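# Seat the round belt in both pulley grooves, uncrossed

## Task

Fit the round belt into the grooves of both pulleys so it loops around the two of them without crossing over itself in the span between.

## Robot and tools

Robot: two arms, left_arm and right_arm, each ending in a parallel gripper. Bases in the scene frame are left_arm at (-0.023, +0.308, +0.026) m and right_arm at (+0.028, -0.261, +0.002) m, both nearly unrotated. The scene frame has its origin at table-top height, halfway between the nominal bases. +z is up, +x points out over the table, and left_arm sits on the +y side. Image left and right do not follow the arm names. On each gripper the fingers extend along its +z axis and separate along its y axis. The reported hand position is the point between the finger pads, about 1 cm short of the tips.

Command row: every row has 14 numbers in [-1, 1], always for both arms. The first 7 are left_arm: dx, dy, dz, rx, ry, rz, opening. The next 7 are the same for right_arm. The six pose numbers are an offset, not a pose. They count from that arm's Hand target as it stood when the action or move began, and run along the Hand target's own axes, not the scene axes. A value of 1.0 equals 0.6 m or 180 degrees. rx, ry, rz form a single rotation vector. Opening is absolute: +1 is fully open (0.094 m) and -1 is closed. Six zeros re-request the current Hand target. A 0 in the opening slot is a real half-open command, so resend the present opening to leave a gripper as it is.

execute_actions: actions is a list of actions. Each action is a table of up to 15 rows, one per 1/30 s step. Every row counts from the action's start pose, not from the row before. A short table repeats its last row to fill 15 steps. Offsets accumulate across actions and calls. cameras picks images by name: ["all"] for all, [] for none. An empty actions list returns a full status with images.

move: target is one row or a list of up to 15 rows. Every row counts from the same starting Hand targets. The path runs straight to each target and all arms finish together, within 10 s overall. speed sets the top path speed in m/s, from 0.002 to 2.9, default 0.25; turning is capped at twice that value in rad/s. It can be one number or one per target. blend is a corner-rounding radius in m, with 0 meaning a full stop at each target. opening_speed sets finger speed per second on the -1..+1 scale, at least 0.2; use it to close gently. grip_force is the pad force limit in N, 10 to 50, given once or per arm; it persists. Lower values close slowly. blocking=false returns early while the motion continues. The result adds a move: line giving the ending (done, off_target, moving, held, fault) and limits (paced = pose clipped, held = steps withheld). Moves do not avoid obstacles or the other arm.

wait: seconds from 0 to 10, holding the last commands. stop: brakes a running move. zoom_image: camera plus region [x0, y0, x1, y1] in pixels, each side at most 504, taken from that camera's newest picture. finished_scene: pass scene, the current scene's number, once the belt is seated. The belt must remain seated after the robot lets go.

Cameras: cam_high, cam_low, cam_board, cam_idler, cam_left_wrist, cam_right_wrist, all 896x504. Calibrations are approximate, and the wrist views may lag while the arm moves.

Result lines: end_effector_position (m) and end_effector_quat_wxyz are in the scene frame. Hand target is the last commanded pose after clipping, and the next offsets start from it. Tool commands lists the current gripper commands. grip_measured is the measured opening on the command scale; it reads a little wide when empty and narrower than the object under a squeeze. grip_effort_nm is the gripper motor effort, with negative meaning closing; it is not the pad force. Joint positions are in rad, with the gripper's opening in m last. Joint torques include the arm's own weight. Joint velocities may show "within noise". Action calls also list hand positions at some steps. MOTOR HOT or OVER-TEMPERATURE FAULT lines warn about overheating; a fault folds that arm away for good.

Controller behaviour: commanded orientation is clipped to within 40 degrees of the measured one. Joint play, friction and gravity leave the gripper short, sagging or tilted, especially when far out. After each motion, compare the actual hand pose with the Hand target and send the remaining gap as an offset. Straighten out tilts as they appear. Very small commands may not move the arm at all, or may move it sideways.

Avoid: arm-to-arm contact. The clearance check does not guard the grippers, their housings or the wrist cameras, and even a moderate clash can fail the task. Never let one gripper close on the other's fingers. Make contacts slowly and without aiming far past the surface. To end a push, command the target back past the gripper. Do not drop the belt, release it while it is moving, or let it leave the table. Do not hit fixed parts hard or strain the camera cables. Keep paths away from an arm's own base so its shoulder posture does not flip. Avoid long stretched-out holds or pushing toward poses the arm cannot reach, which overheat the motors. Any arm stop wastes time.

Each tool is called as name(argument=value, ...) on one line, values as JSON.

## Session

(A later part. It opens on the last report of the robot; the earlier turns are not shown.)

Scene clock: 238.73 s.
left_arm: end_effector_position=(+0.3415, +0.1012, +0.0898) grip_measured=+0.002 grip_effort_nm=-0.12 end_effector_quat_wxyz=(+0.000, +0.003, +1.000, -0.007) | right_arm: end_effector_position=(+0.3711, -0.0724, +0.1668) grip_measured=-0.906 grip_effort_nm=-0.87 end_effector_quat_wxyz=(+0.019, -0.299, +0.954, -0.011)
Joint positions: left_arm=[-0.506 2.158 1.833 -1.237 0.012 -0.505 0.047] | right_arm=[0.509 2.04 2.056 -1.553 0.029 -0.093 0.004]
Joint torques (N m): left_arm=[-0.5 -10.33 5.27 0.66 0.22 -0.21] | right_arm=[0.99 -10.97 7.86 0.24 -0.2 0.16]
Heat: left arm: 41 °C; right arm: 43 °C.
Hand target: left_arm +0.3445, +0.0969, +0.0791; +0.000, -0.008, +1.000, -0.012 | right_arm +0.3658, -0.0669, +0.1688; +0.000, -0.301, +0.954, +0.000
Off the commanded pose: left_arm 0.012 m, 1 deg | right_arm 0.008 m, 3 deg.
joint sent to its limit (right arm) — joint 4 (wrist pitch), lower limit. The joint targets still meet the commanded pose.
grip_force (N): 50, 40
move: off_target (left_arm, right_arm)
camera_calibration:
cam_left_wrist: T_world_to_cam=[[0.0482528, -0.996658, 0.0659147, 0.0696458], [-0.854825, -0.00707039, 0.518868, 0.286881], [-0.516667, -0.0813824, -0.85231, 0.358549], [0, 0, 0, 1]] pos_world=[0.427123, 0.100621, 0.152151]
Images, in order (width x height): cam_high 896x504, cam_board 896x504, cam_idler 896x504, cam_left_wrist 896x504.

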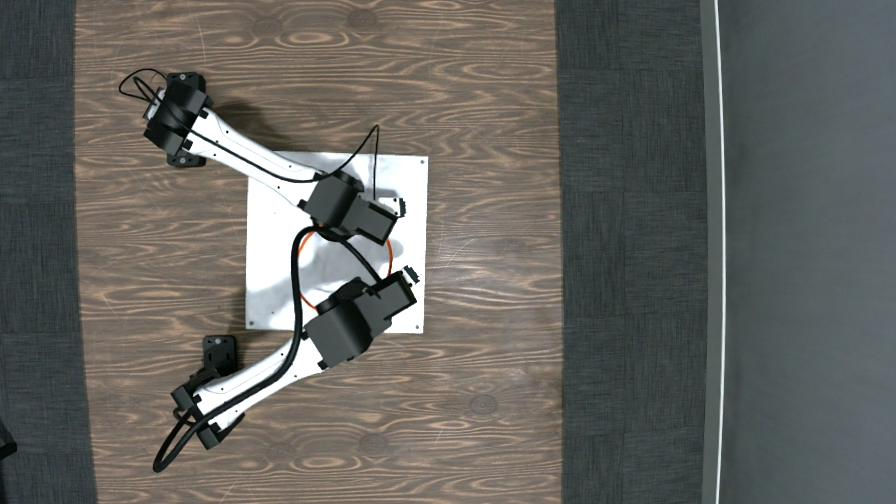

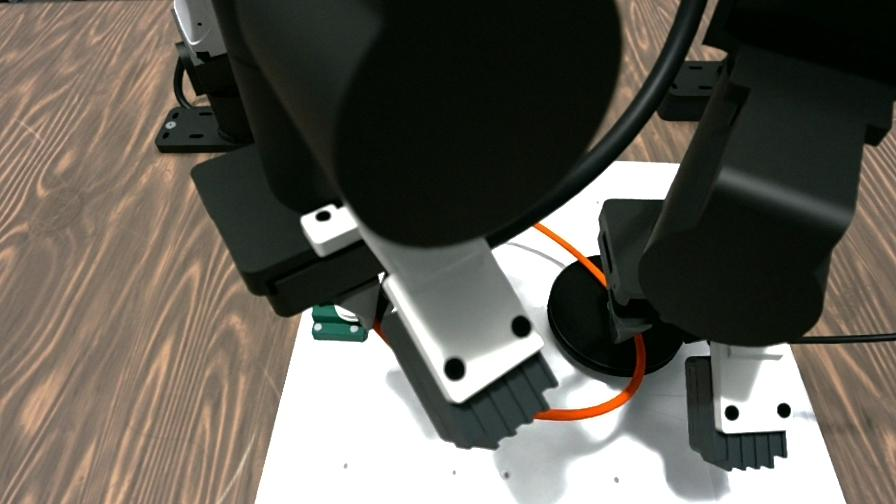

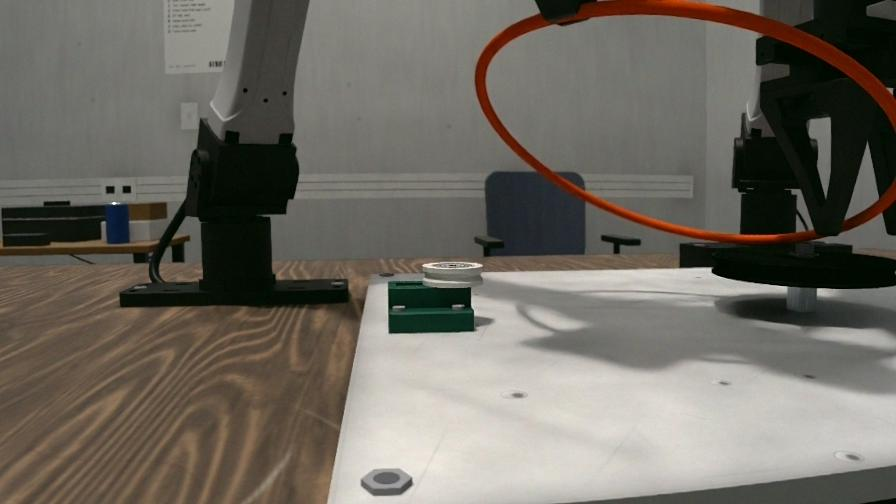

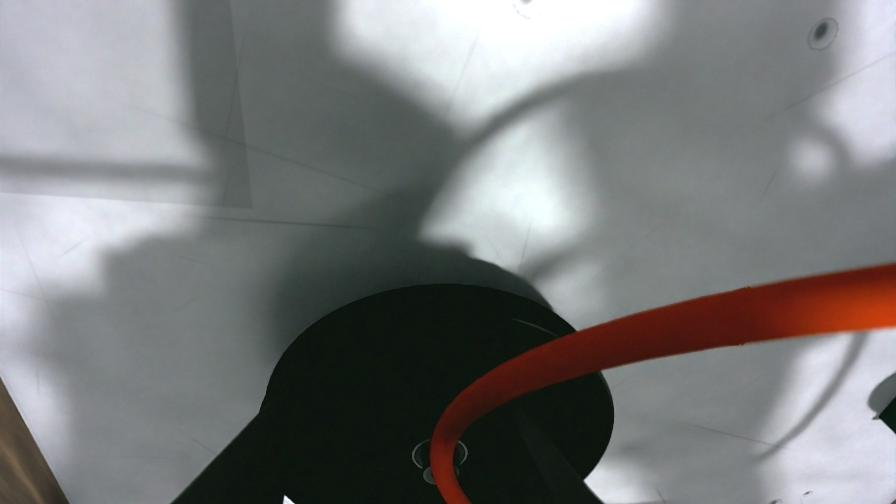

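move(target=[[0,-0.02,0.0,0,0,0,0,0,0,0,0,0,0,-1],[0,-0.02,0.016,0,0,0,0,0,0,0,0,0,0,-1]], speed=0.1, cameras=["cam_idler","cam_left_wrist"])

zoom_image(camera="cam_idler", region=[700, 120, 896, 300])

zoom_image(camera="cam_left_wrist", region=[200, 280, 640, 504])

Scene clock: 251.27 s.
left_arm: end_effector_position=(+0.3397, +0.0913, +0.0813) grip_measured=+0.002 grip_effort_nm=-0.12 end_effector_quat_wxyz=(-0.001, +0.002, +1.000, -0.006) | right_arm: end_effector_position=(+0.3711, -0.0724, +0.1668) grip_measured=-0.906 grip_effort_nm=-0.87 end_effector_quat_wxyz=(+0.019, -0.299, +0.954, -0.011)
Joint positions: left_arm=[-0.528 2.18 1.833 -1.219 0.012 -0.529 0.047] | right_arm=[0.509 2.04 2.056 -1.553 0.029 -0.093 0.004]
Joint torques (N m): left_arm=[-0.61 -9.83 6.39 0.69 0.14 -0.14] | right_arm=[1.17 -10.97 7.87 0.24 -0.2 0.15]
Heat: left arm: 40 °C; right arm: 43 °C.
Hand target: left_arm +0.3447, +0.0848, +0.0697; +0.000, -0.008, +1.000, -0.012 | right_arm +0.3658, -0.0669, +0.1688; +0.000, -0.301, +0.954, +0.000
Off the commanded pose: left_arm 0.014 m, 1 deg | right_arm 0.008 m, 3 deg.
joint sent to its limit (right arm) — joint 4 (wrist pitch), lower limit. The joint targets still meet the commanded pose.
grip_force (N): 50, 40
move: off_target (left_arm, right_arm)
camera_calibration:
cam_left_wrist: T_world_to_cam=[[0.0505095, -0.996659, 0.0641908, 0.059729], [-0.8533, -0.0096674, 0.521331, 0.289154], [-0.518968, -0.0811062, -0.850937, 0.350121], [0, 0, 0, 1]] pos_world=[0.42542, 0.0907218, 0.143352]
Images, in order (width x height): cam_idler 896x504, cam_left_wrist 896x504.

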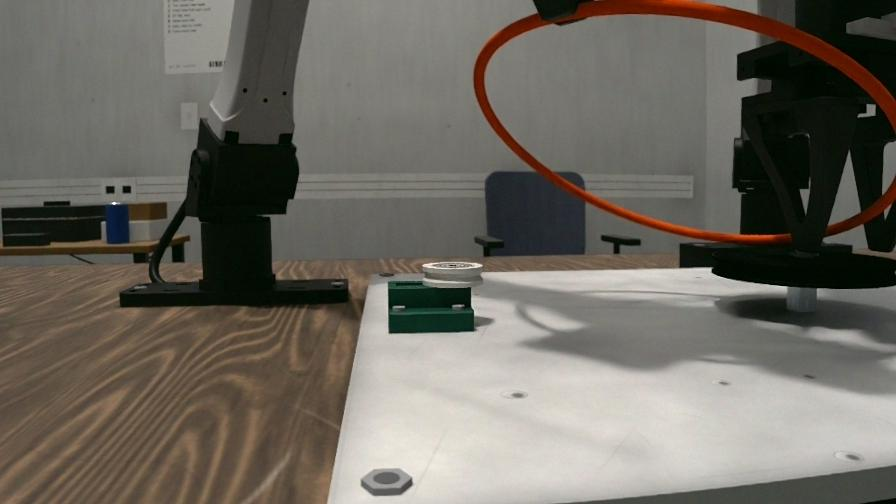

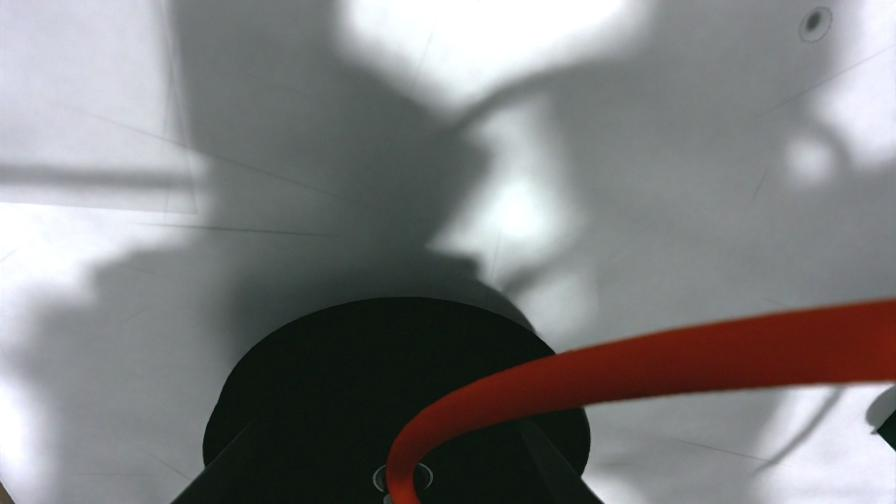

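Scaled by 2.571 from the camera's 896x504 image, which has a finer 1280x720 frame.

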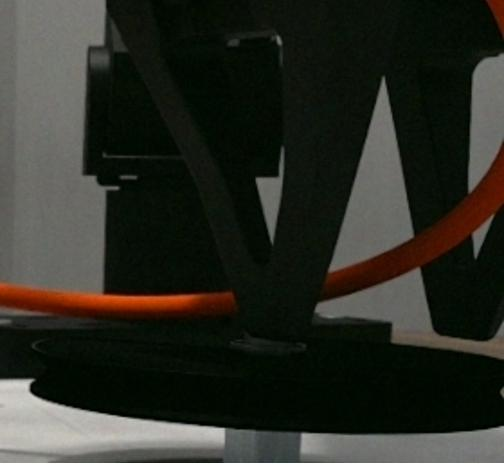

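Scaled by 1.145 from the camera's 896x504 image, which has a finer 1280x720 frame.

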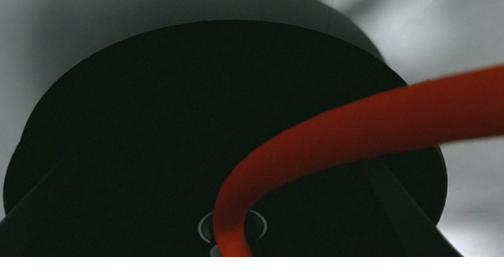

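move(target=[0,0,0,0,0,0,-1,0,0,0,0,0,0,-1], grip_force=[30,40], cameras=["cam_idler","cam_left_wrist","cam_board"])

Scene clock: 259.77 s.
left_arm: end_effector_position=(+0.3400, +0.0911, +0.0813) grip_measured=-0.889 grip_effort_nm=-0.67 end_effector_quat_wxyz=(+0.000, +0.002, +1.000, -0.007) | right_arm: end_effector_position=(+0.3711, -0.0724, +0.1668) grip_measured=-0.906 grip_effort_nm=-0.87 end_effector_quat_wxyz=(+0.019, -0.299, +0.954, -0.011)
Joint positions: left_arm=[-0.528 2.18 1.833 -1.217 0.012 -0.529 0.005] | right_arm=[0.509 2.04 2.056 -1.553 0.029 -0.093 0.004]
Joint torques (N m): left_arm=[-0.68 -9.77 6.3 0.69 0.18 -0.21] | right_arm=[1.06 -10.99 7.86 0.24 -0.21 0.15]
Heat: left arm: 40 °C; right arm: 44 °C.
Hand target: left_arm +0.3447, +0.0848, +0.0697; +0.000, -0.008, +1.000, -0.012 | right_arm +0.3658, -0.0669, +0.1688; +0.000, -0.301, +0.954, +0.000
Off the commanded pose: left_arm 0.014 m, 1 deg | right_arm 0.008 m, 3 deg.
joint sent to its limit (right arm) — joint 4 (wrist pitch), lower limit. The joint targets still meet the commanded pose.
grip_force (N): 30, 40
move: off_target (left_arm, right_arm)
camera_calibration:
cam_left_wrist: T_world_to_cam=[[0.0504433, -0.996605, 0.0650657, 0.0594986], [-0.854019, -0.00926649, 0.520159, 0.289744], [-0.51779, -0.0818059, -0.851587, 0.350094], [0, 0, 0, 1]] pos_world=[0.42572, 0.0906213, 0.143551]
Images, in order (width x height): cam_board 896x504, cam_idler 896x504, cam_left_wrist 896x504.

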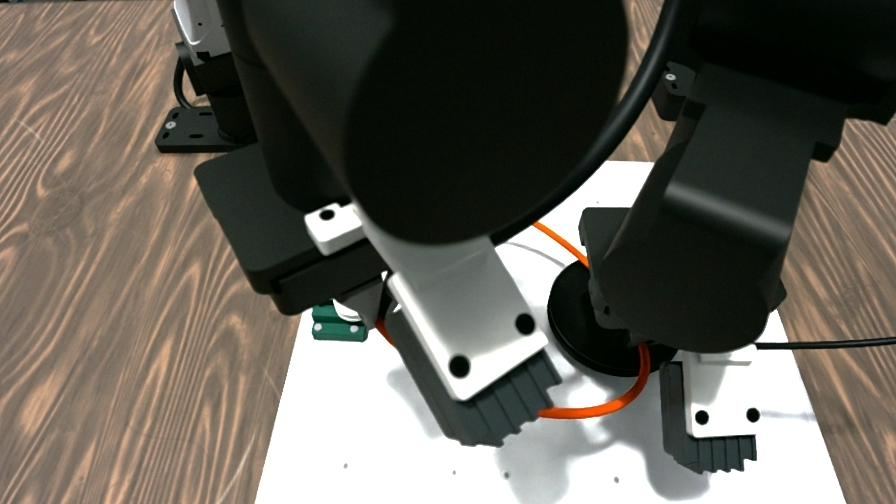

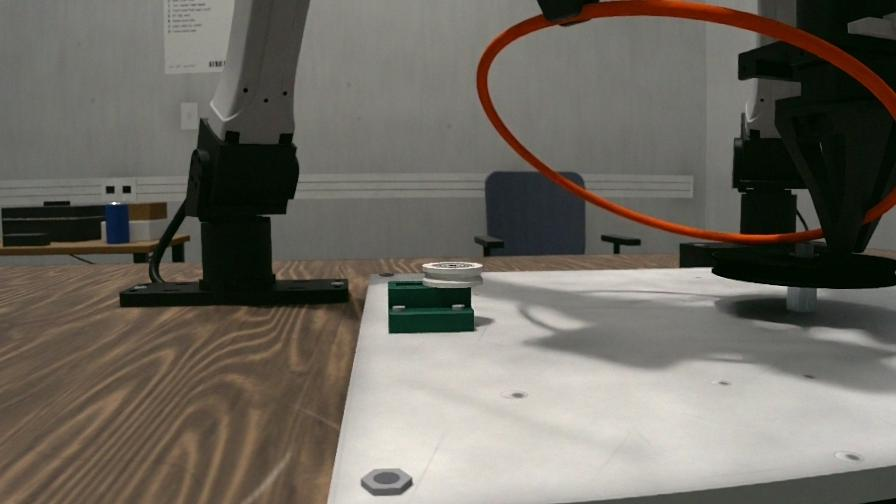

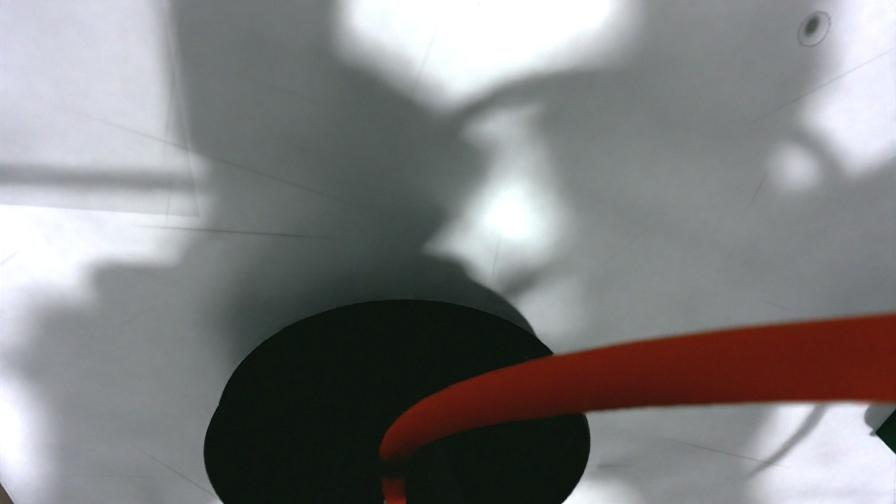

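move(target=[[0,0,-0.06,0,0,0,-1,0,0,0.02,0,0,0,-1],[0.0438,0.0527,-0.0732,0,0,0,-1,-0.0398,0.019,0.0867,0,0,-0.067,-1]], grip_force=[45,45], blend=[0.01,0], speed=0.12, cameras=["all"])

Scene clock: 286.67 s.
left_arm: end_effector_position=(+0.3160, +0.1170, +0.1006) grip_measured=-0.899 grip_effort_nm=-0.94 end_effector_quat_wxyz=(-0.018, -0.011, +1.000, +0.002) | right_arm: end_effector_position=(+0.3783, -0.0535, +0.1286) grip_measured=-0.910 grip_effort_nm=-0.97 end_effector_quat_wxyz=(+0.004, -0.386, +0.922, -0.014)
Joint positions: left_arm=[-0.502 2.071 1.74 -1.273 0.014 -0.529 0.005] | right_arm=[0.541 2.115 2.016 -1.469 0.029 -0.245 0.004]
Joint torques (N m): left_arm=[0.24 -15.35 5.08 0.42 0.15 0.22] | right_arm=[1.17 -10.51 5.03 0.76 -0.22 -0.18]
Heat: left arm: 42 °C; right arm: 44 °C.
Hand target: left_arm +0.3178, +0.1170, +0.1128; +0.000, -0.008, +1.000, -0.012 | right_arm +0.3788, -0.0438, +0.1168; +0.000, -0.399, +0.917, +0.000
Off the commanded pose: left_arm 0.012 m, 3 deg | right_arm 0.015 m, 2 deg.
grip_force (N): 45, 45
move: off_target (left_arm, right_arm)
camera_calibration:
cam_left_wrist: T_world_to_cam=[[0.0789501, -0.995872, 0.0447926, 0.078309], [-0.834742, -0.0414797, 0.549076, 0.254211], [-0.544952, -0.0807399, -0.834571, 0.362891], [0, 0, 0, 1]] pos_world=[0.403776, 0.11783, 0.15977]
cam_right_wrist: T_world_to_cam=[[0.741986, -0.665907, 0.0776197, -0.335106], [-0.589779, -0.5933, 0.547865, 0.156312], [-0.318775, -0.452287, -0.832958, 0.308789], [0, 0, 0, 1]] pos_world=[0.439268, 0.00925167, 0.197582]

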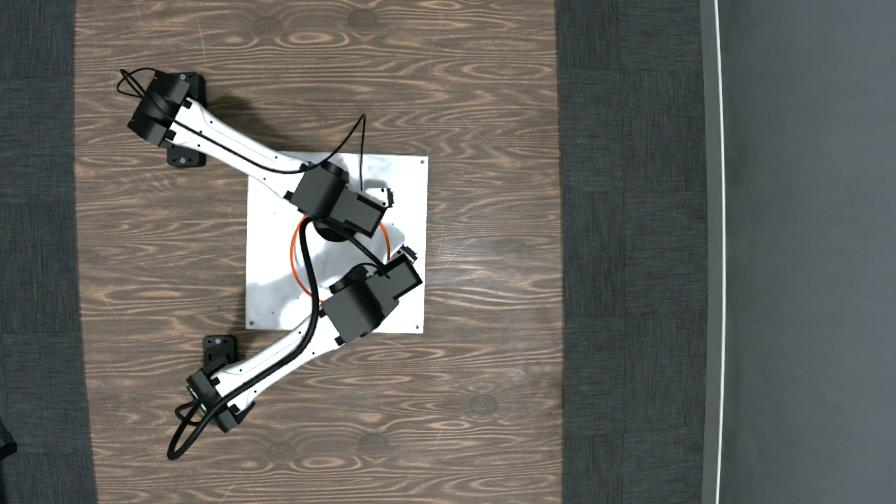

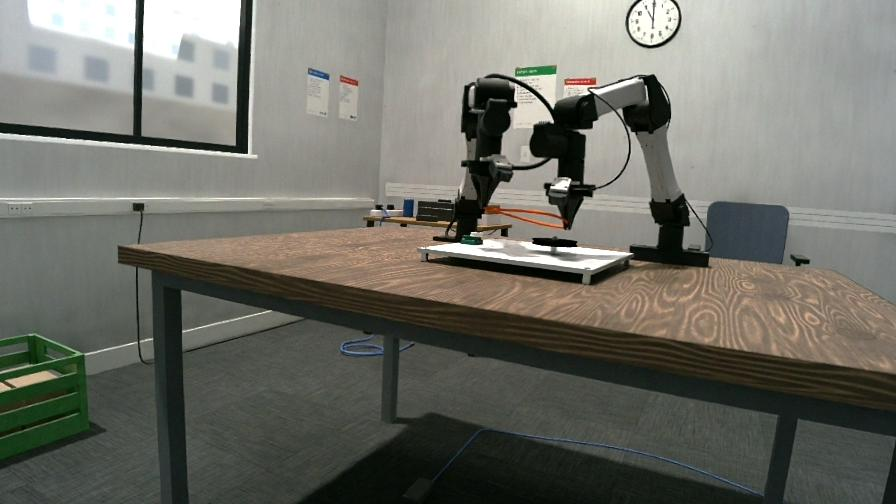

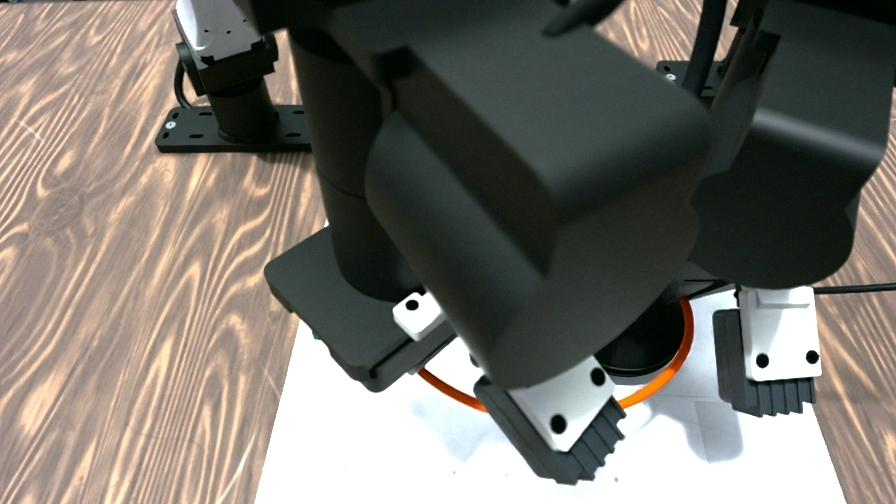

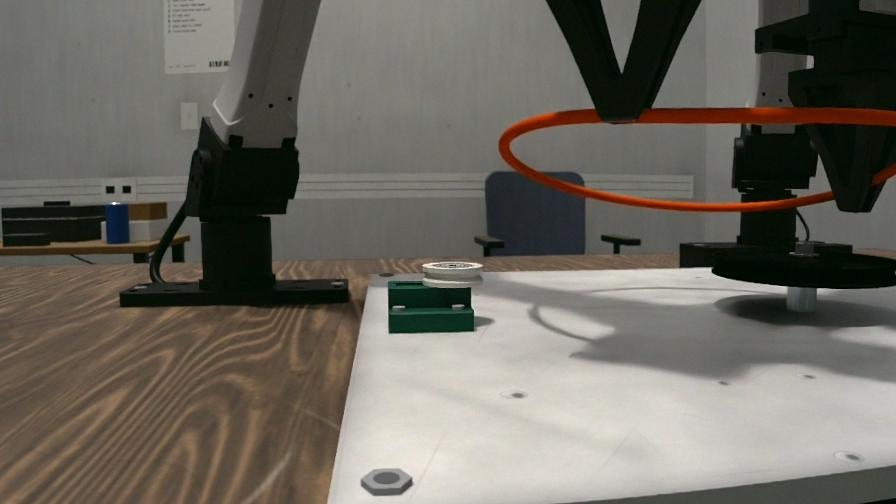

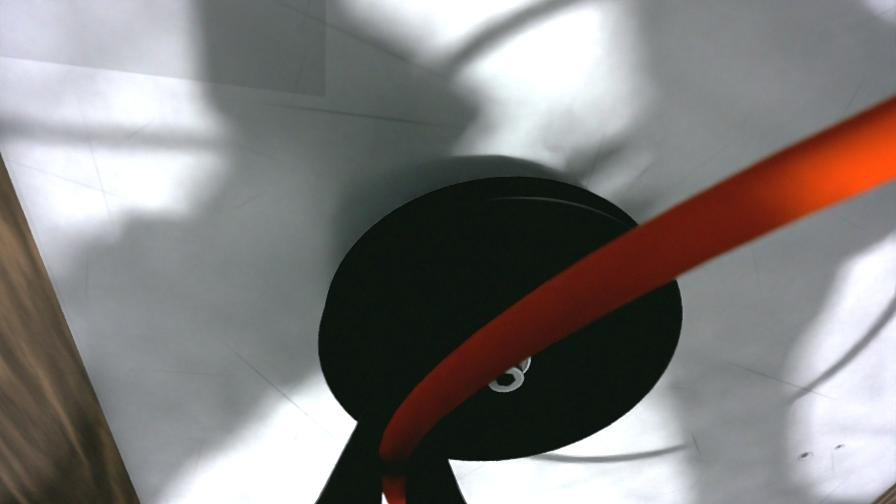

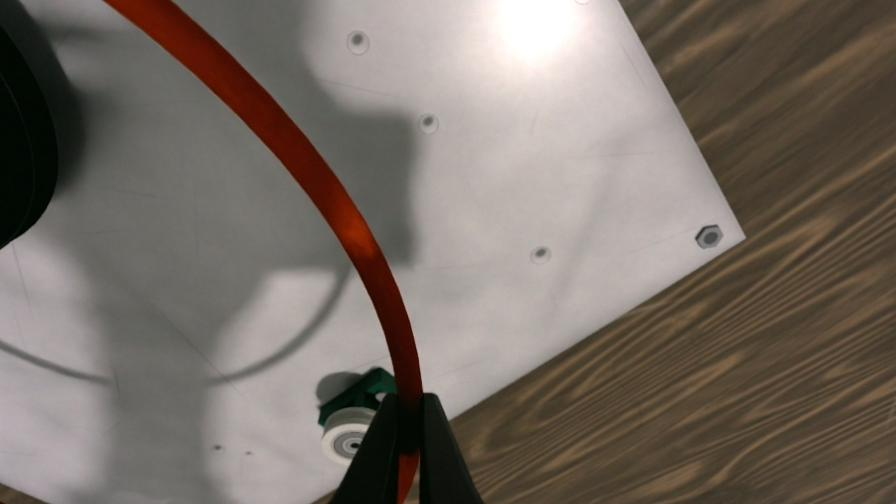

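move(target=[0.0347,-0.0833,-0.0147,0,0,0,-1,0.0889,-0.0365,-0.005,0,0,0,-1], speed=0.12, cameras=["cam_high","cam_board","cam_idler","cam_left_wrist","cam_right_wrist"])

Scene clock: 344.63 s.
left_arm: end_effector_position=(+0.2966, +0.0677, +0.1144) grip_measured=-0.899 grip_effort_nm=-0.95 end_effector_quat_wxyz=(-0.001, +0.005, +1.000, -0.008) | right_arm: end_effector_position=(+0.3572, -0.1036, +0.1145) grip_measured=-0.910 grip_effort_nm=-0.97 end_effector_quat_wxyz=(-0.020, -0.390, +0.921, -0.016)
Joint positions: left_arm=[-0.633 2.071 1.795 -1.288 0.014 -0.629 0.005] | right_arm=[0.454 1.973 1.749 -1.389 0.029 -0.34 0.004]
Joint torques (N m): left_arm=[-0.24 -11.77 8.38 0.1 0.19 -0.13] | right_arm=[0.43 -14.05 4.83 0.63 -0.22 -0.14]
Heat: left arm: 66 °C; right arm: 43 °C.
Hand target: left_arm +0.2978, +0.0670, +0.1228; +0.000, -0.008, +1.000, -0.012 | right_arm +0.3585, -0.0979, +0.1197; +0.000, -0.399, +0.917, +0.000
Off the commanded pose: left_arm 0.009 m, 2 deg | right_arm 0.008 m, 3 deg.
grip_force (N): 45, 45
move: off_target (right_arm)
camera_calibration:
cam_left_wrist: T_world_to_cam=[[0.0453447, -0.996751, 0.0665731, 0.0376155], [-0.853194, -0.00397762, 0.521579, 0.234515], [-0.519619, -0.0804506, -0.850602, 0.354187], [0, 0, 0, 1]] pos_world=[0.382424, 0.0669206, 0.17645]
cam_right_wrist: T_world_to_cam=[[0.750036, -0.658682, 0.0598582, -0.351846], [-0.560886, -0.585483, 0.585335, 0.108091], [-0.350504, -0.472596, -0.808579, 0.274117], [0, 0, 0, 1]] pos_world=[0.420603, -0.0389222, 0.179437]
Images, in order (width x height): cam_high 896x504, cam_board 896x504, cam_idler 896x504, cam_left_wrist 896x504, cam_right_wrist 896x504.

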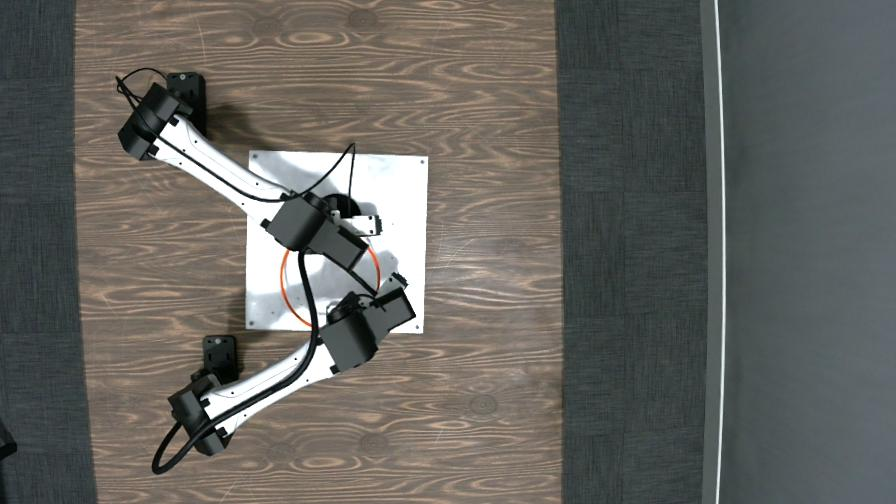

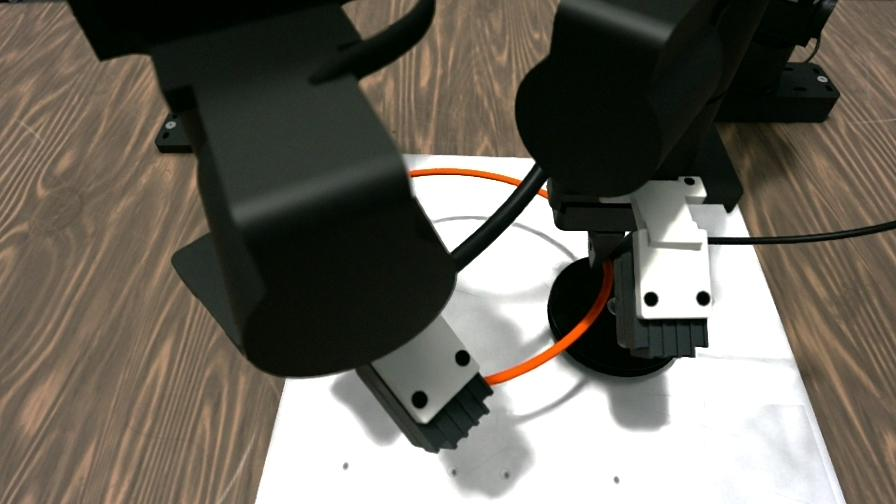

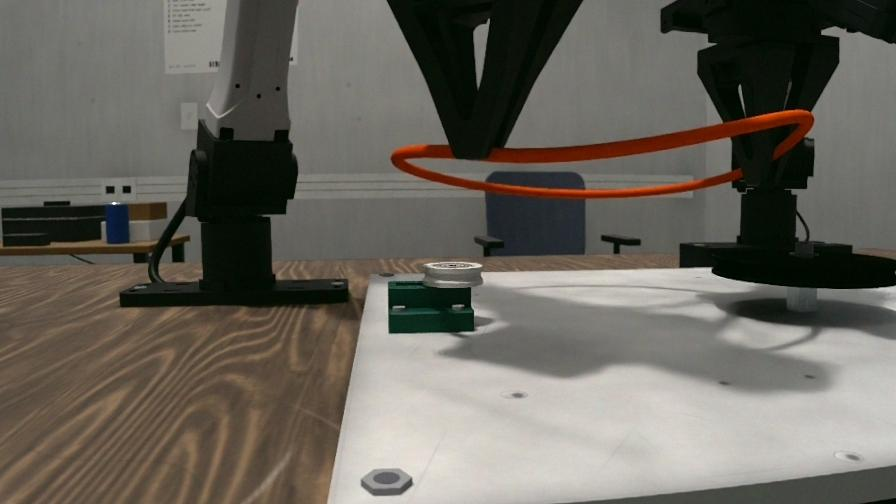

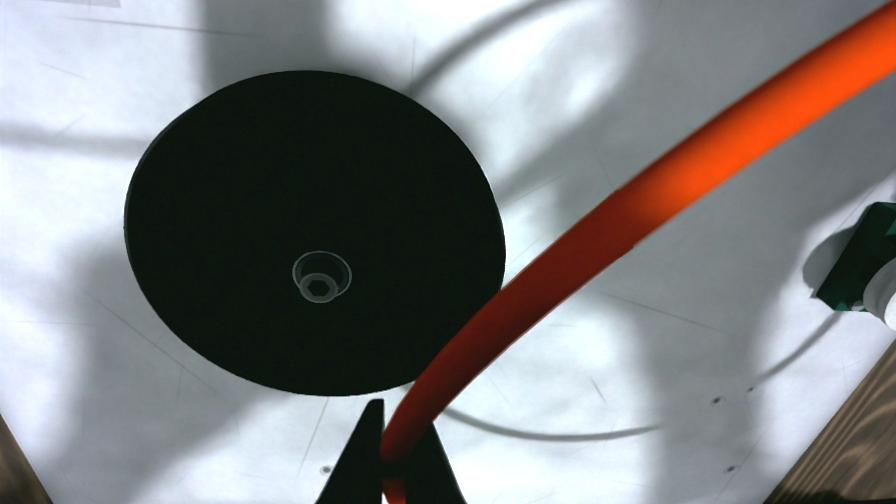

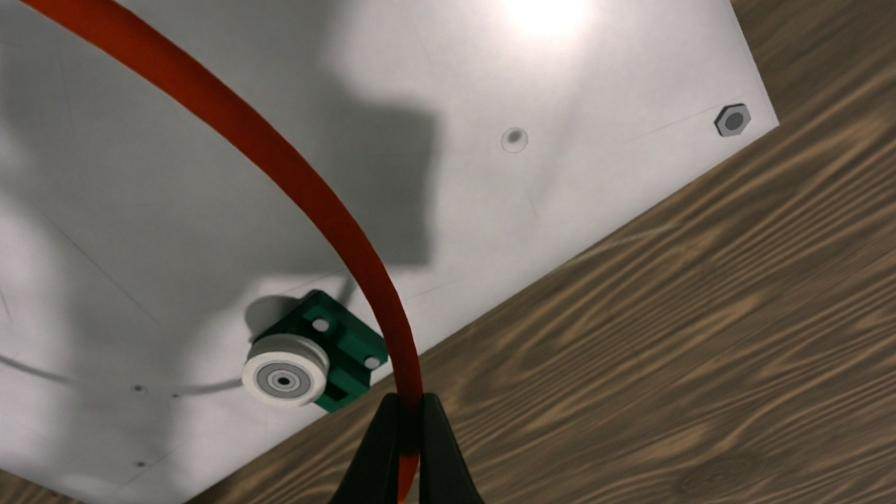

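move(target=[0,0,0.005,0,0,0,-1,0,0,0.084,0,0,0,-1], grip_force=[35,35], speed=0.12, cameras=["cam_board","cam_idler","cam_right_wrist"])

zoom_image(camera="cam_idler", region=[360, 180, 620, 340])

Scene clock: 363.00 s.
left_arm: end_effector_position=(+0.2966, +0.0677, +0.1144) grip_measured=-0.899 grip_effort_nm=-0.77 end_effector_quat_wxyz=(-0.001, +0.005, +1.000, -0.008) | right_arm: end_effector_position=(+0.3568, -0.1014, +0.0697) grip_measured=-0.910 grip_effort_nm=-0.79 end_effector_quat_wxyz=(-0.012, -0.391, +0.920, -0.009)
Joint positions: left_arm=[-0.633 2.071 1.795 -1.288 0.014 -0.629 0.005] | right_arm=[0.454 1.972 1.57 -1.194 0.017 -0.343 0.004]
Joint torques (N m): left_arm=[0.06 -11.85 7.77 0.18 0.15 -0.17] | right_arm=[0.38 -12.51 4.64 0.69 -0.2 -0.11]
Heat: left arm: 63 °C; right arm: 48 °C.
Hand target: left_arm +0.2978, +0.0669, +0.1198; +0.000, -0.008, +1.000, -0.012 | right_arm +0.3585, -0.0979, +0.0694; +0.000, -0.399, +0.917, +0.000
Off the commanded pose: left_arm 0.006 m, 2 deg | right_arm 0.004 m, 2 deg.
grip_force (N): 35, 35
move: done
camera_calibration:
cam_right_wrist: T_world_to_cam=[[0.751274, -0.657717, 0.0547301, -0.34732], [-0.564701, -0.597669, 0.569126, 0.136659], [-0.341613, -0.458475, -0.820427, 0.23783], [0, 0, 0, 1]] pos_world=[0.419349, -0.0377223, 0.136355]
Images, in order (width x height): cam_board 896x504, cam_idler 896x504, cam_right_wrist 896x504.

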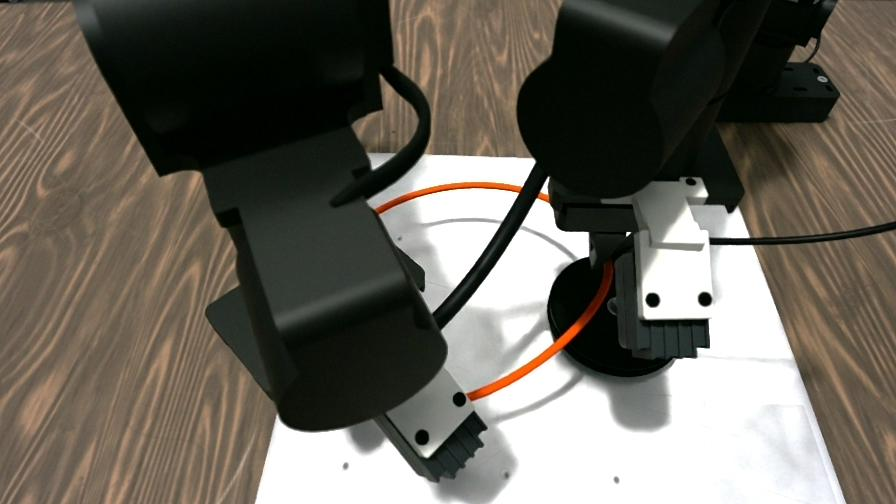

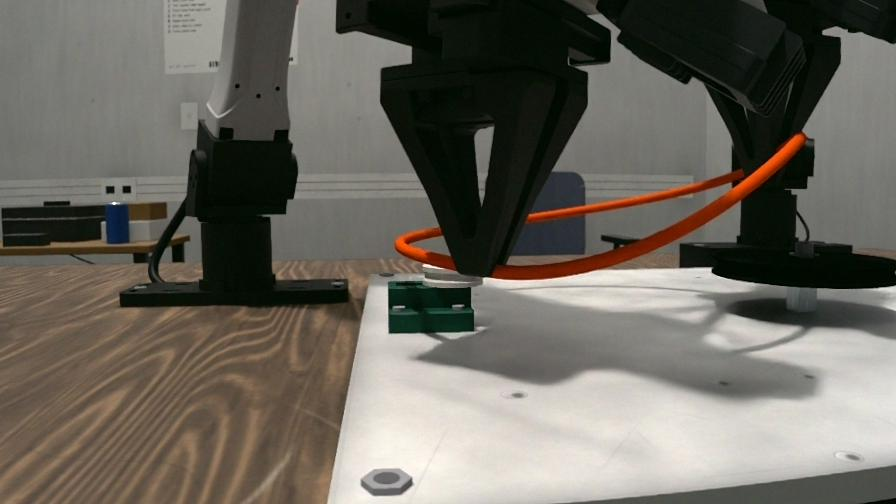

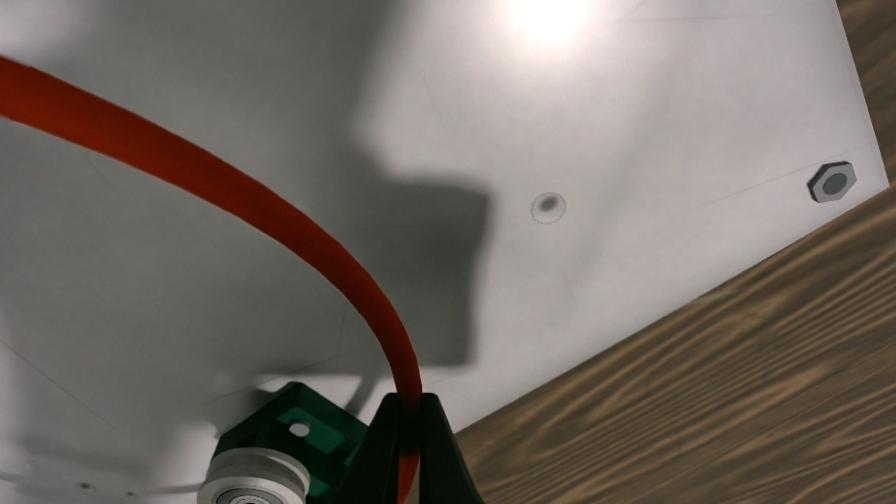

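Scaled by 1.938 from the camera's 896x504 image, which has a finer 1280x720 frame.

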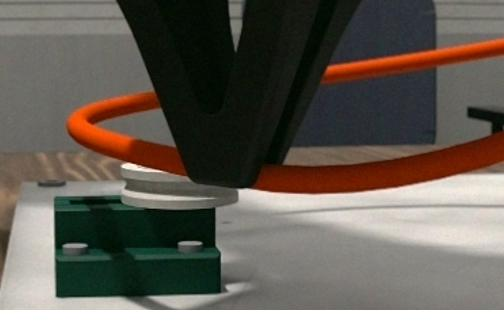

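move(target=[0,0,0.012,0,0,0,-1,0,0,0,0,-0.078,0,-1], speed=0.12, cameras=["cam_board","cam_idler","cam_right_wrist"])

zoom_image(camera="cam_idler", region=[360, 180, 620, 340])

Scene clock: 378.80 s.
left_arm: end_effector_position=(+0.2966, +0.0676, +0.1144) grip_measured=-0.899 grip_effort_nm=-0.76 end_effector_quat_wxyz=(-0.001, +0.005, +1.000, -0.008) | right_arm: end_effector_position=(+0.3540, -0.1021, +0.0615) grip_measured=-0.910 grip_effort_nm=-0.79 end_effector_quat_wxyz=(+0.085, -0.390, +0.916, +0.035)
Joint positions: left_arm=[-0.634 2.071 1.795 -1.288 0.014 -0.629 0.005] | right_arm=[0.416 1.789 1.278 -0.888 -0.066 -0.377 0.004]
Joint torques (N m): left_arm=[-0.14 -11.45 5.74 0.45 0.13 -0.14] | right_arm=[-0.32 -12.82 4.97 1.23 -0.26 -0.14]
Heat: left arm: 61 °C; right arm: 48 °C.
Hand target: left_arm +0.2978, +0.0667, +0.1126; +0.000, -0.008, +1.000, -0.012 | right_arm +0.3586, -0.0978, +0.0695; +0.113, -0.396, +0.910, +0.049
Off the commanded pose: left_arm 0.002 m, 2 deg | right_arm 0.010 m, 4 deg.
grip_force (N): 35, 35
move: off_target (right_arm)
camera_calibration:
cam_right_wrist: T_world_to_cam=[[0.744346, -0.665139, 0.0594831, -0.343769], [-0.632748, -0.674003, 0.381246, 0.167079], [-0.21349, -0.321417, -0.922558, 0.204838], [0, 0, 0, 1]] pos_world=[0.405333, -0.0502043, 0.145725]
Images, in order (width x height): cam_board 896x504, cam_idler 896x504, cam_right_wrist 896x504.

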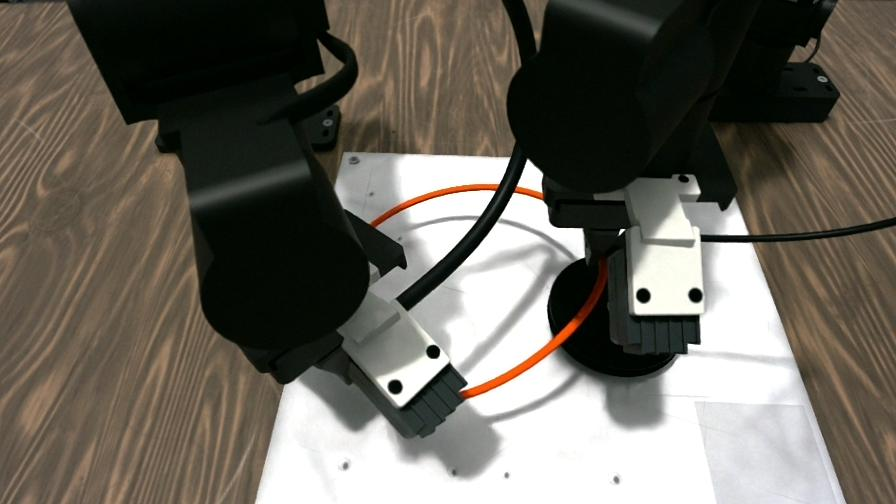

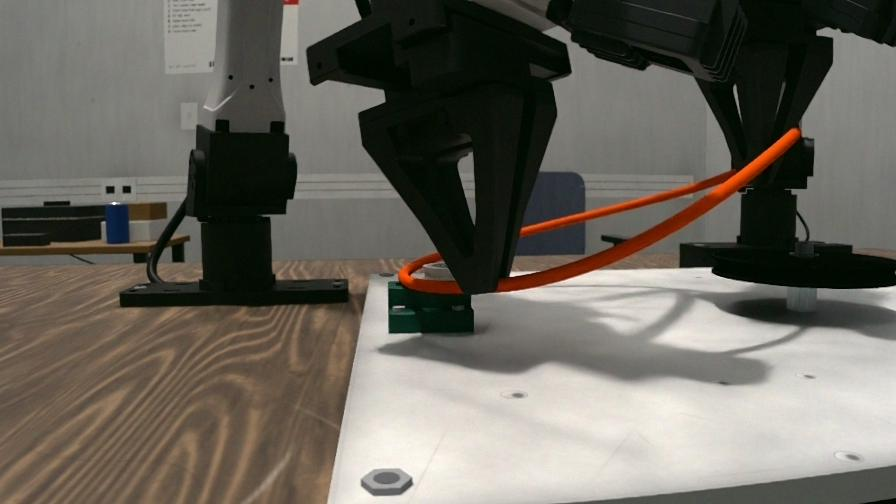

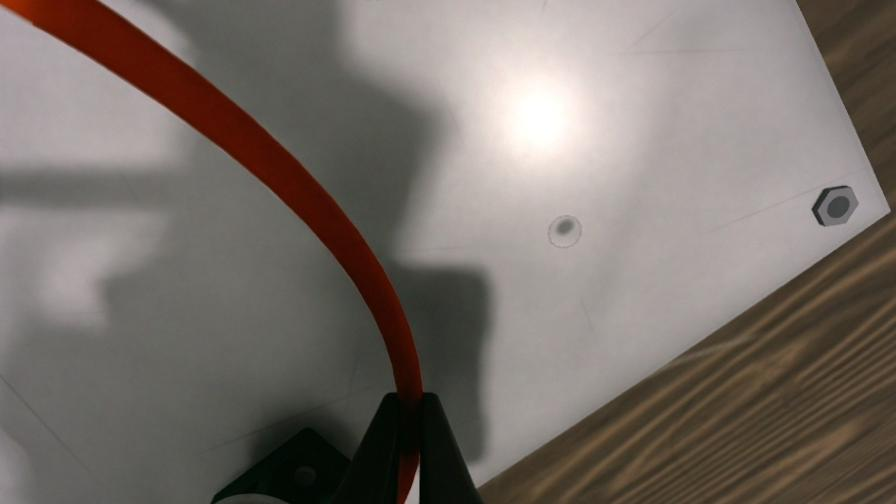

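Scaled by 1.938 from the camera's 896x504 image, which has a finer 1280x720 frame.

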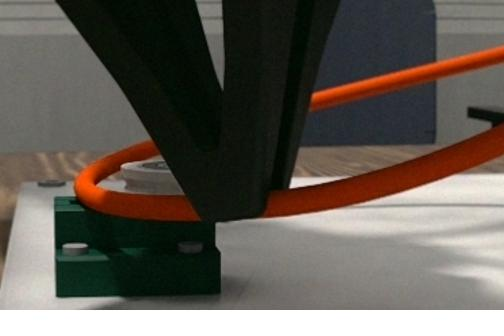

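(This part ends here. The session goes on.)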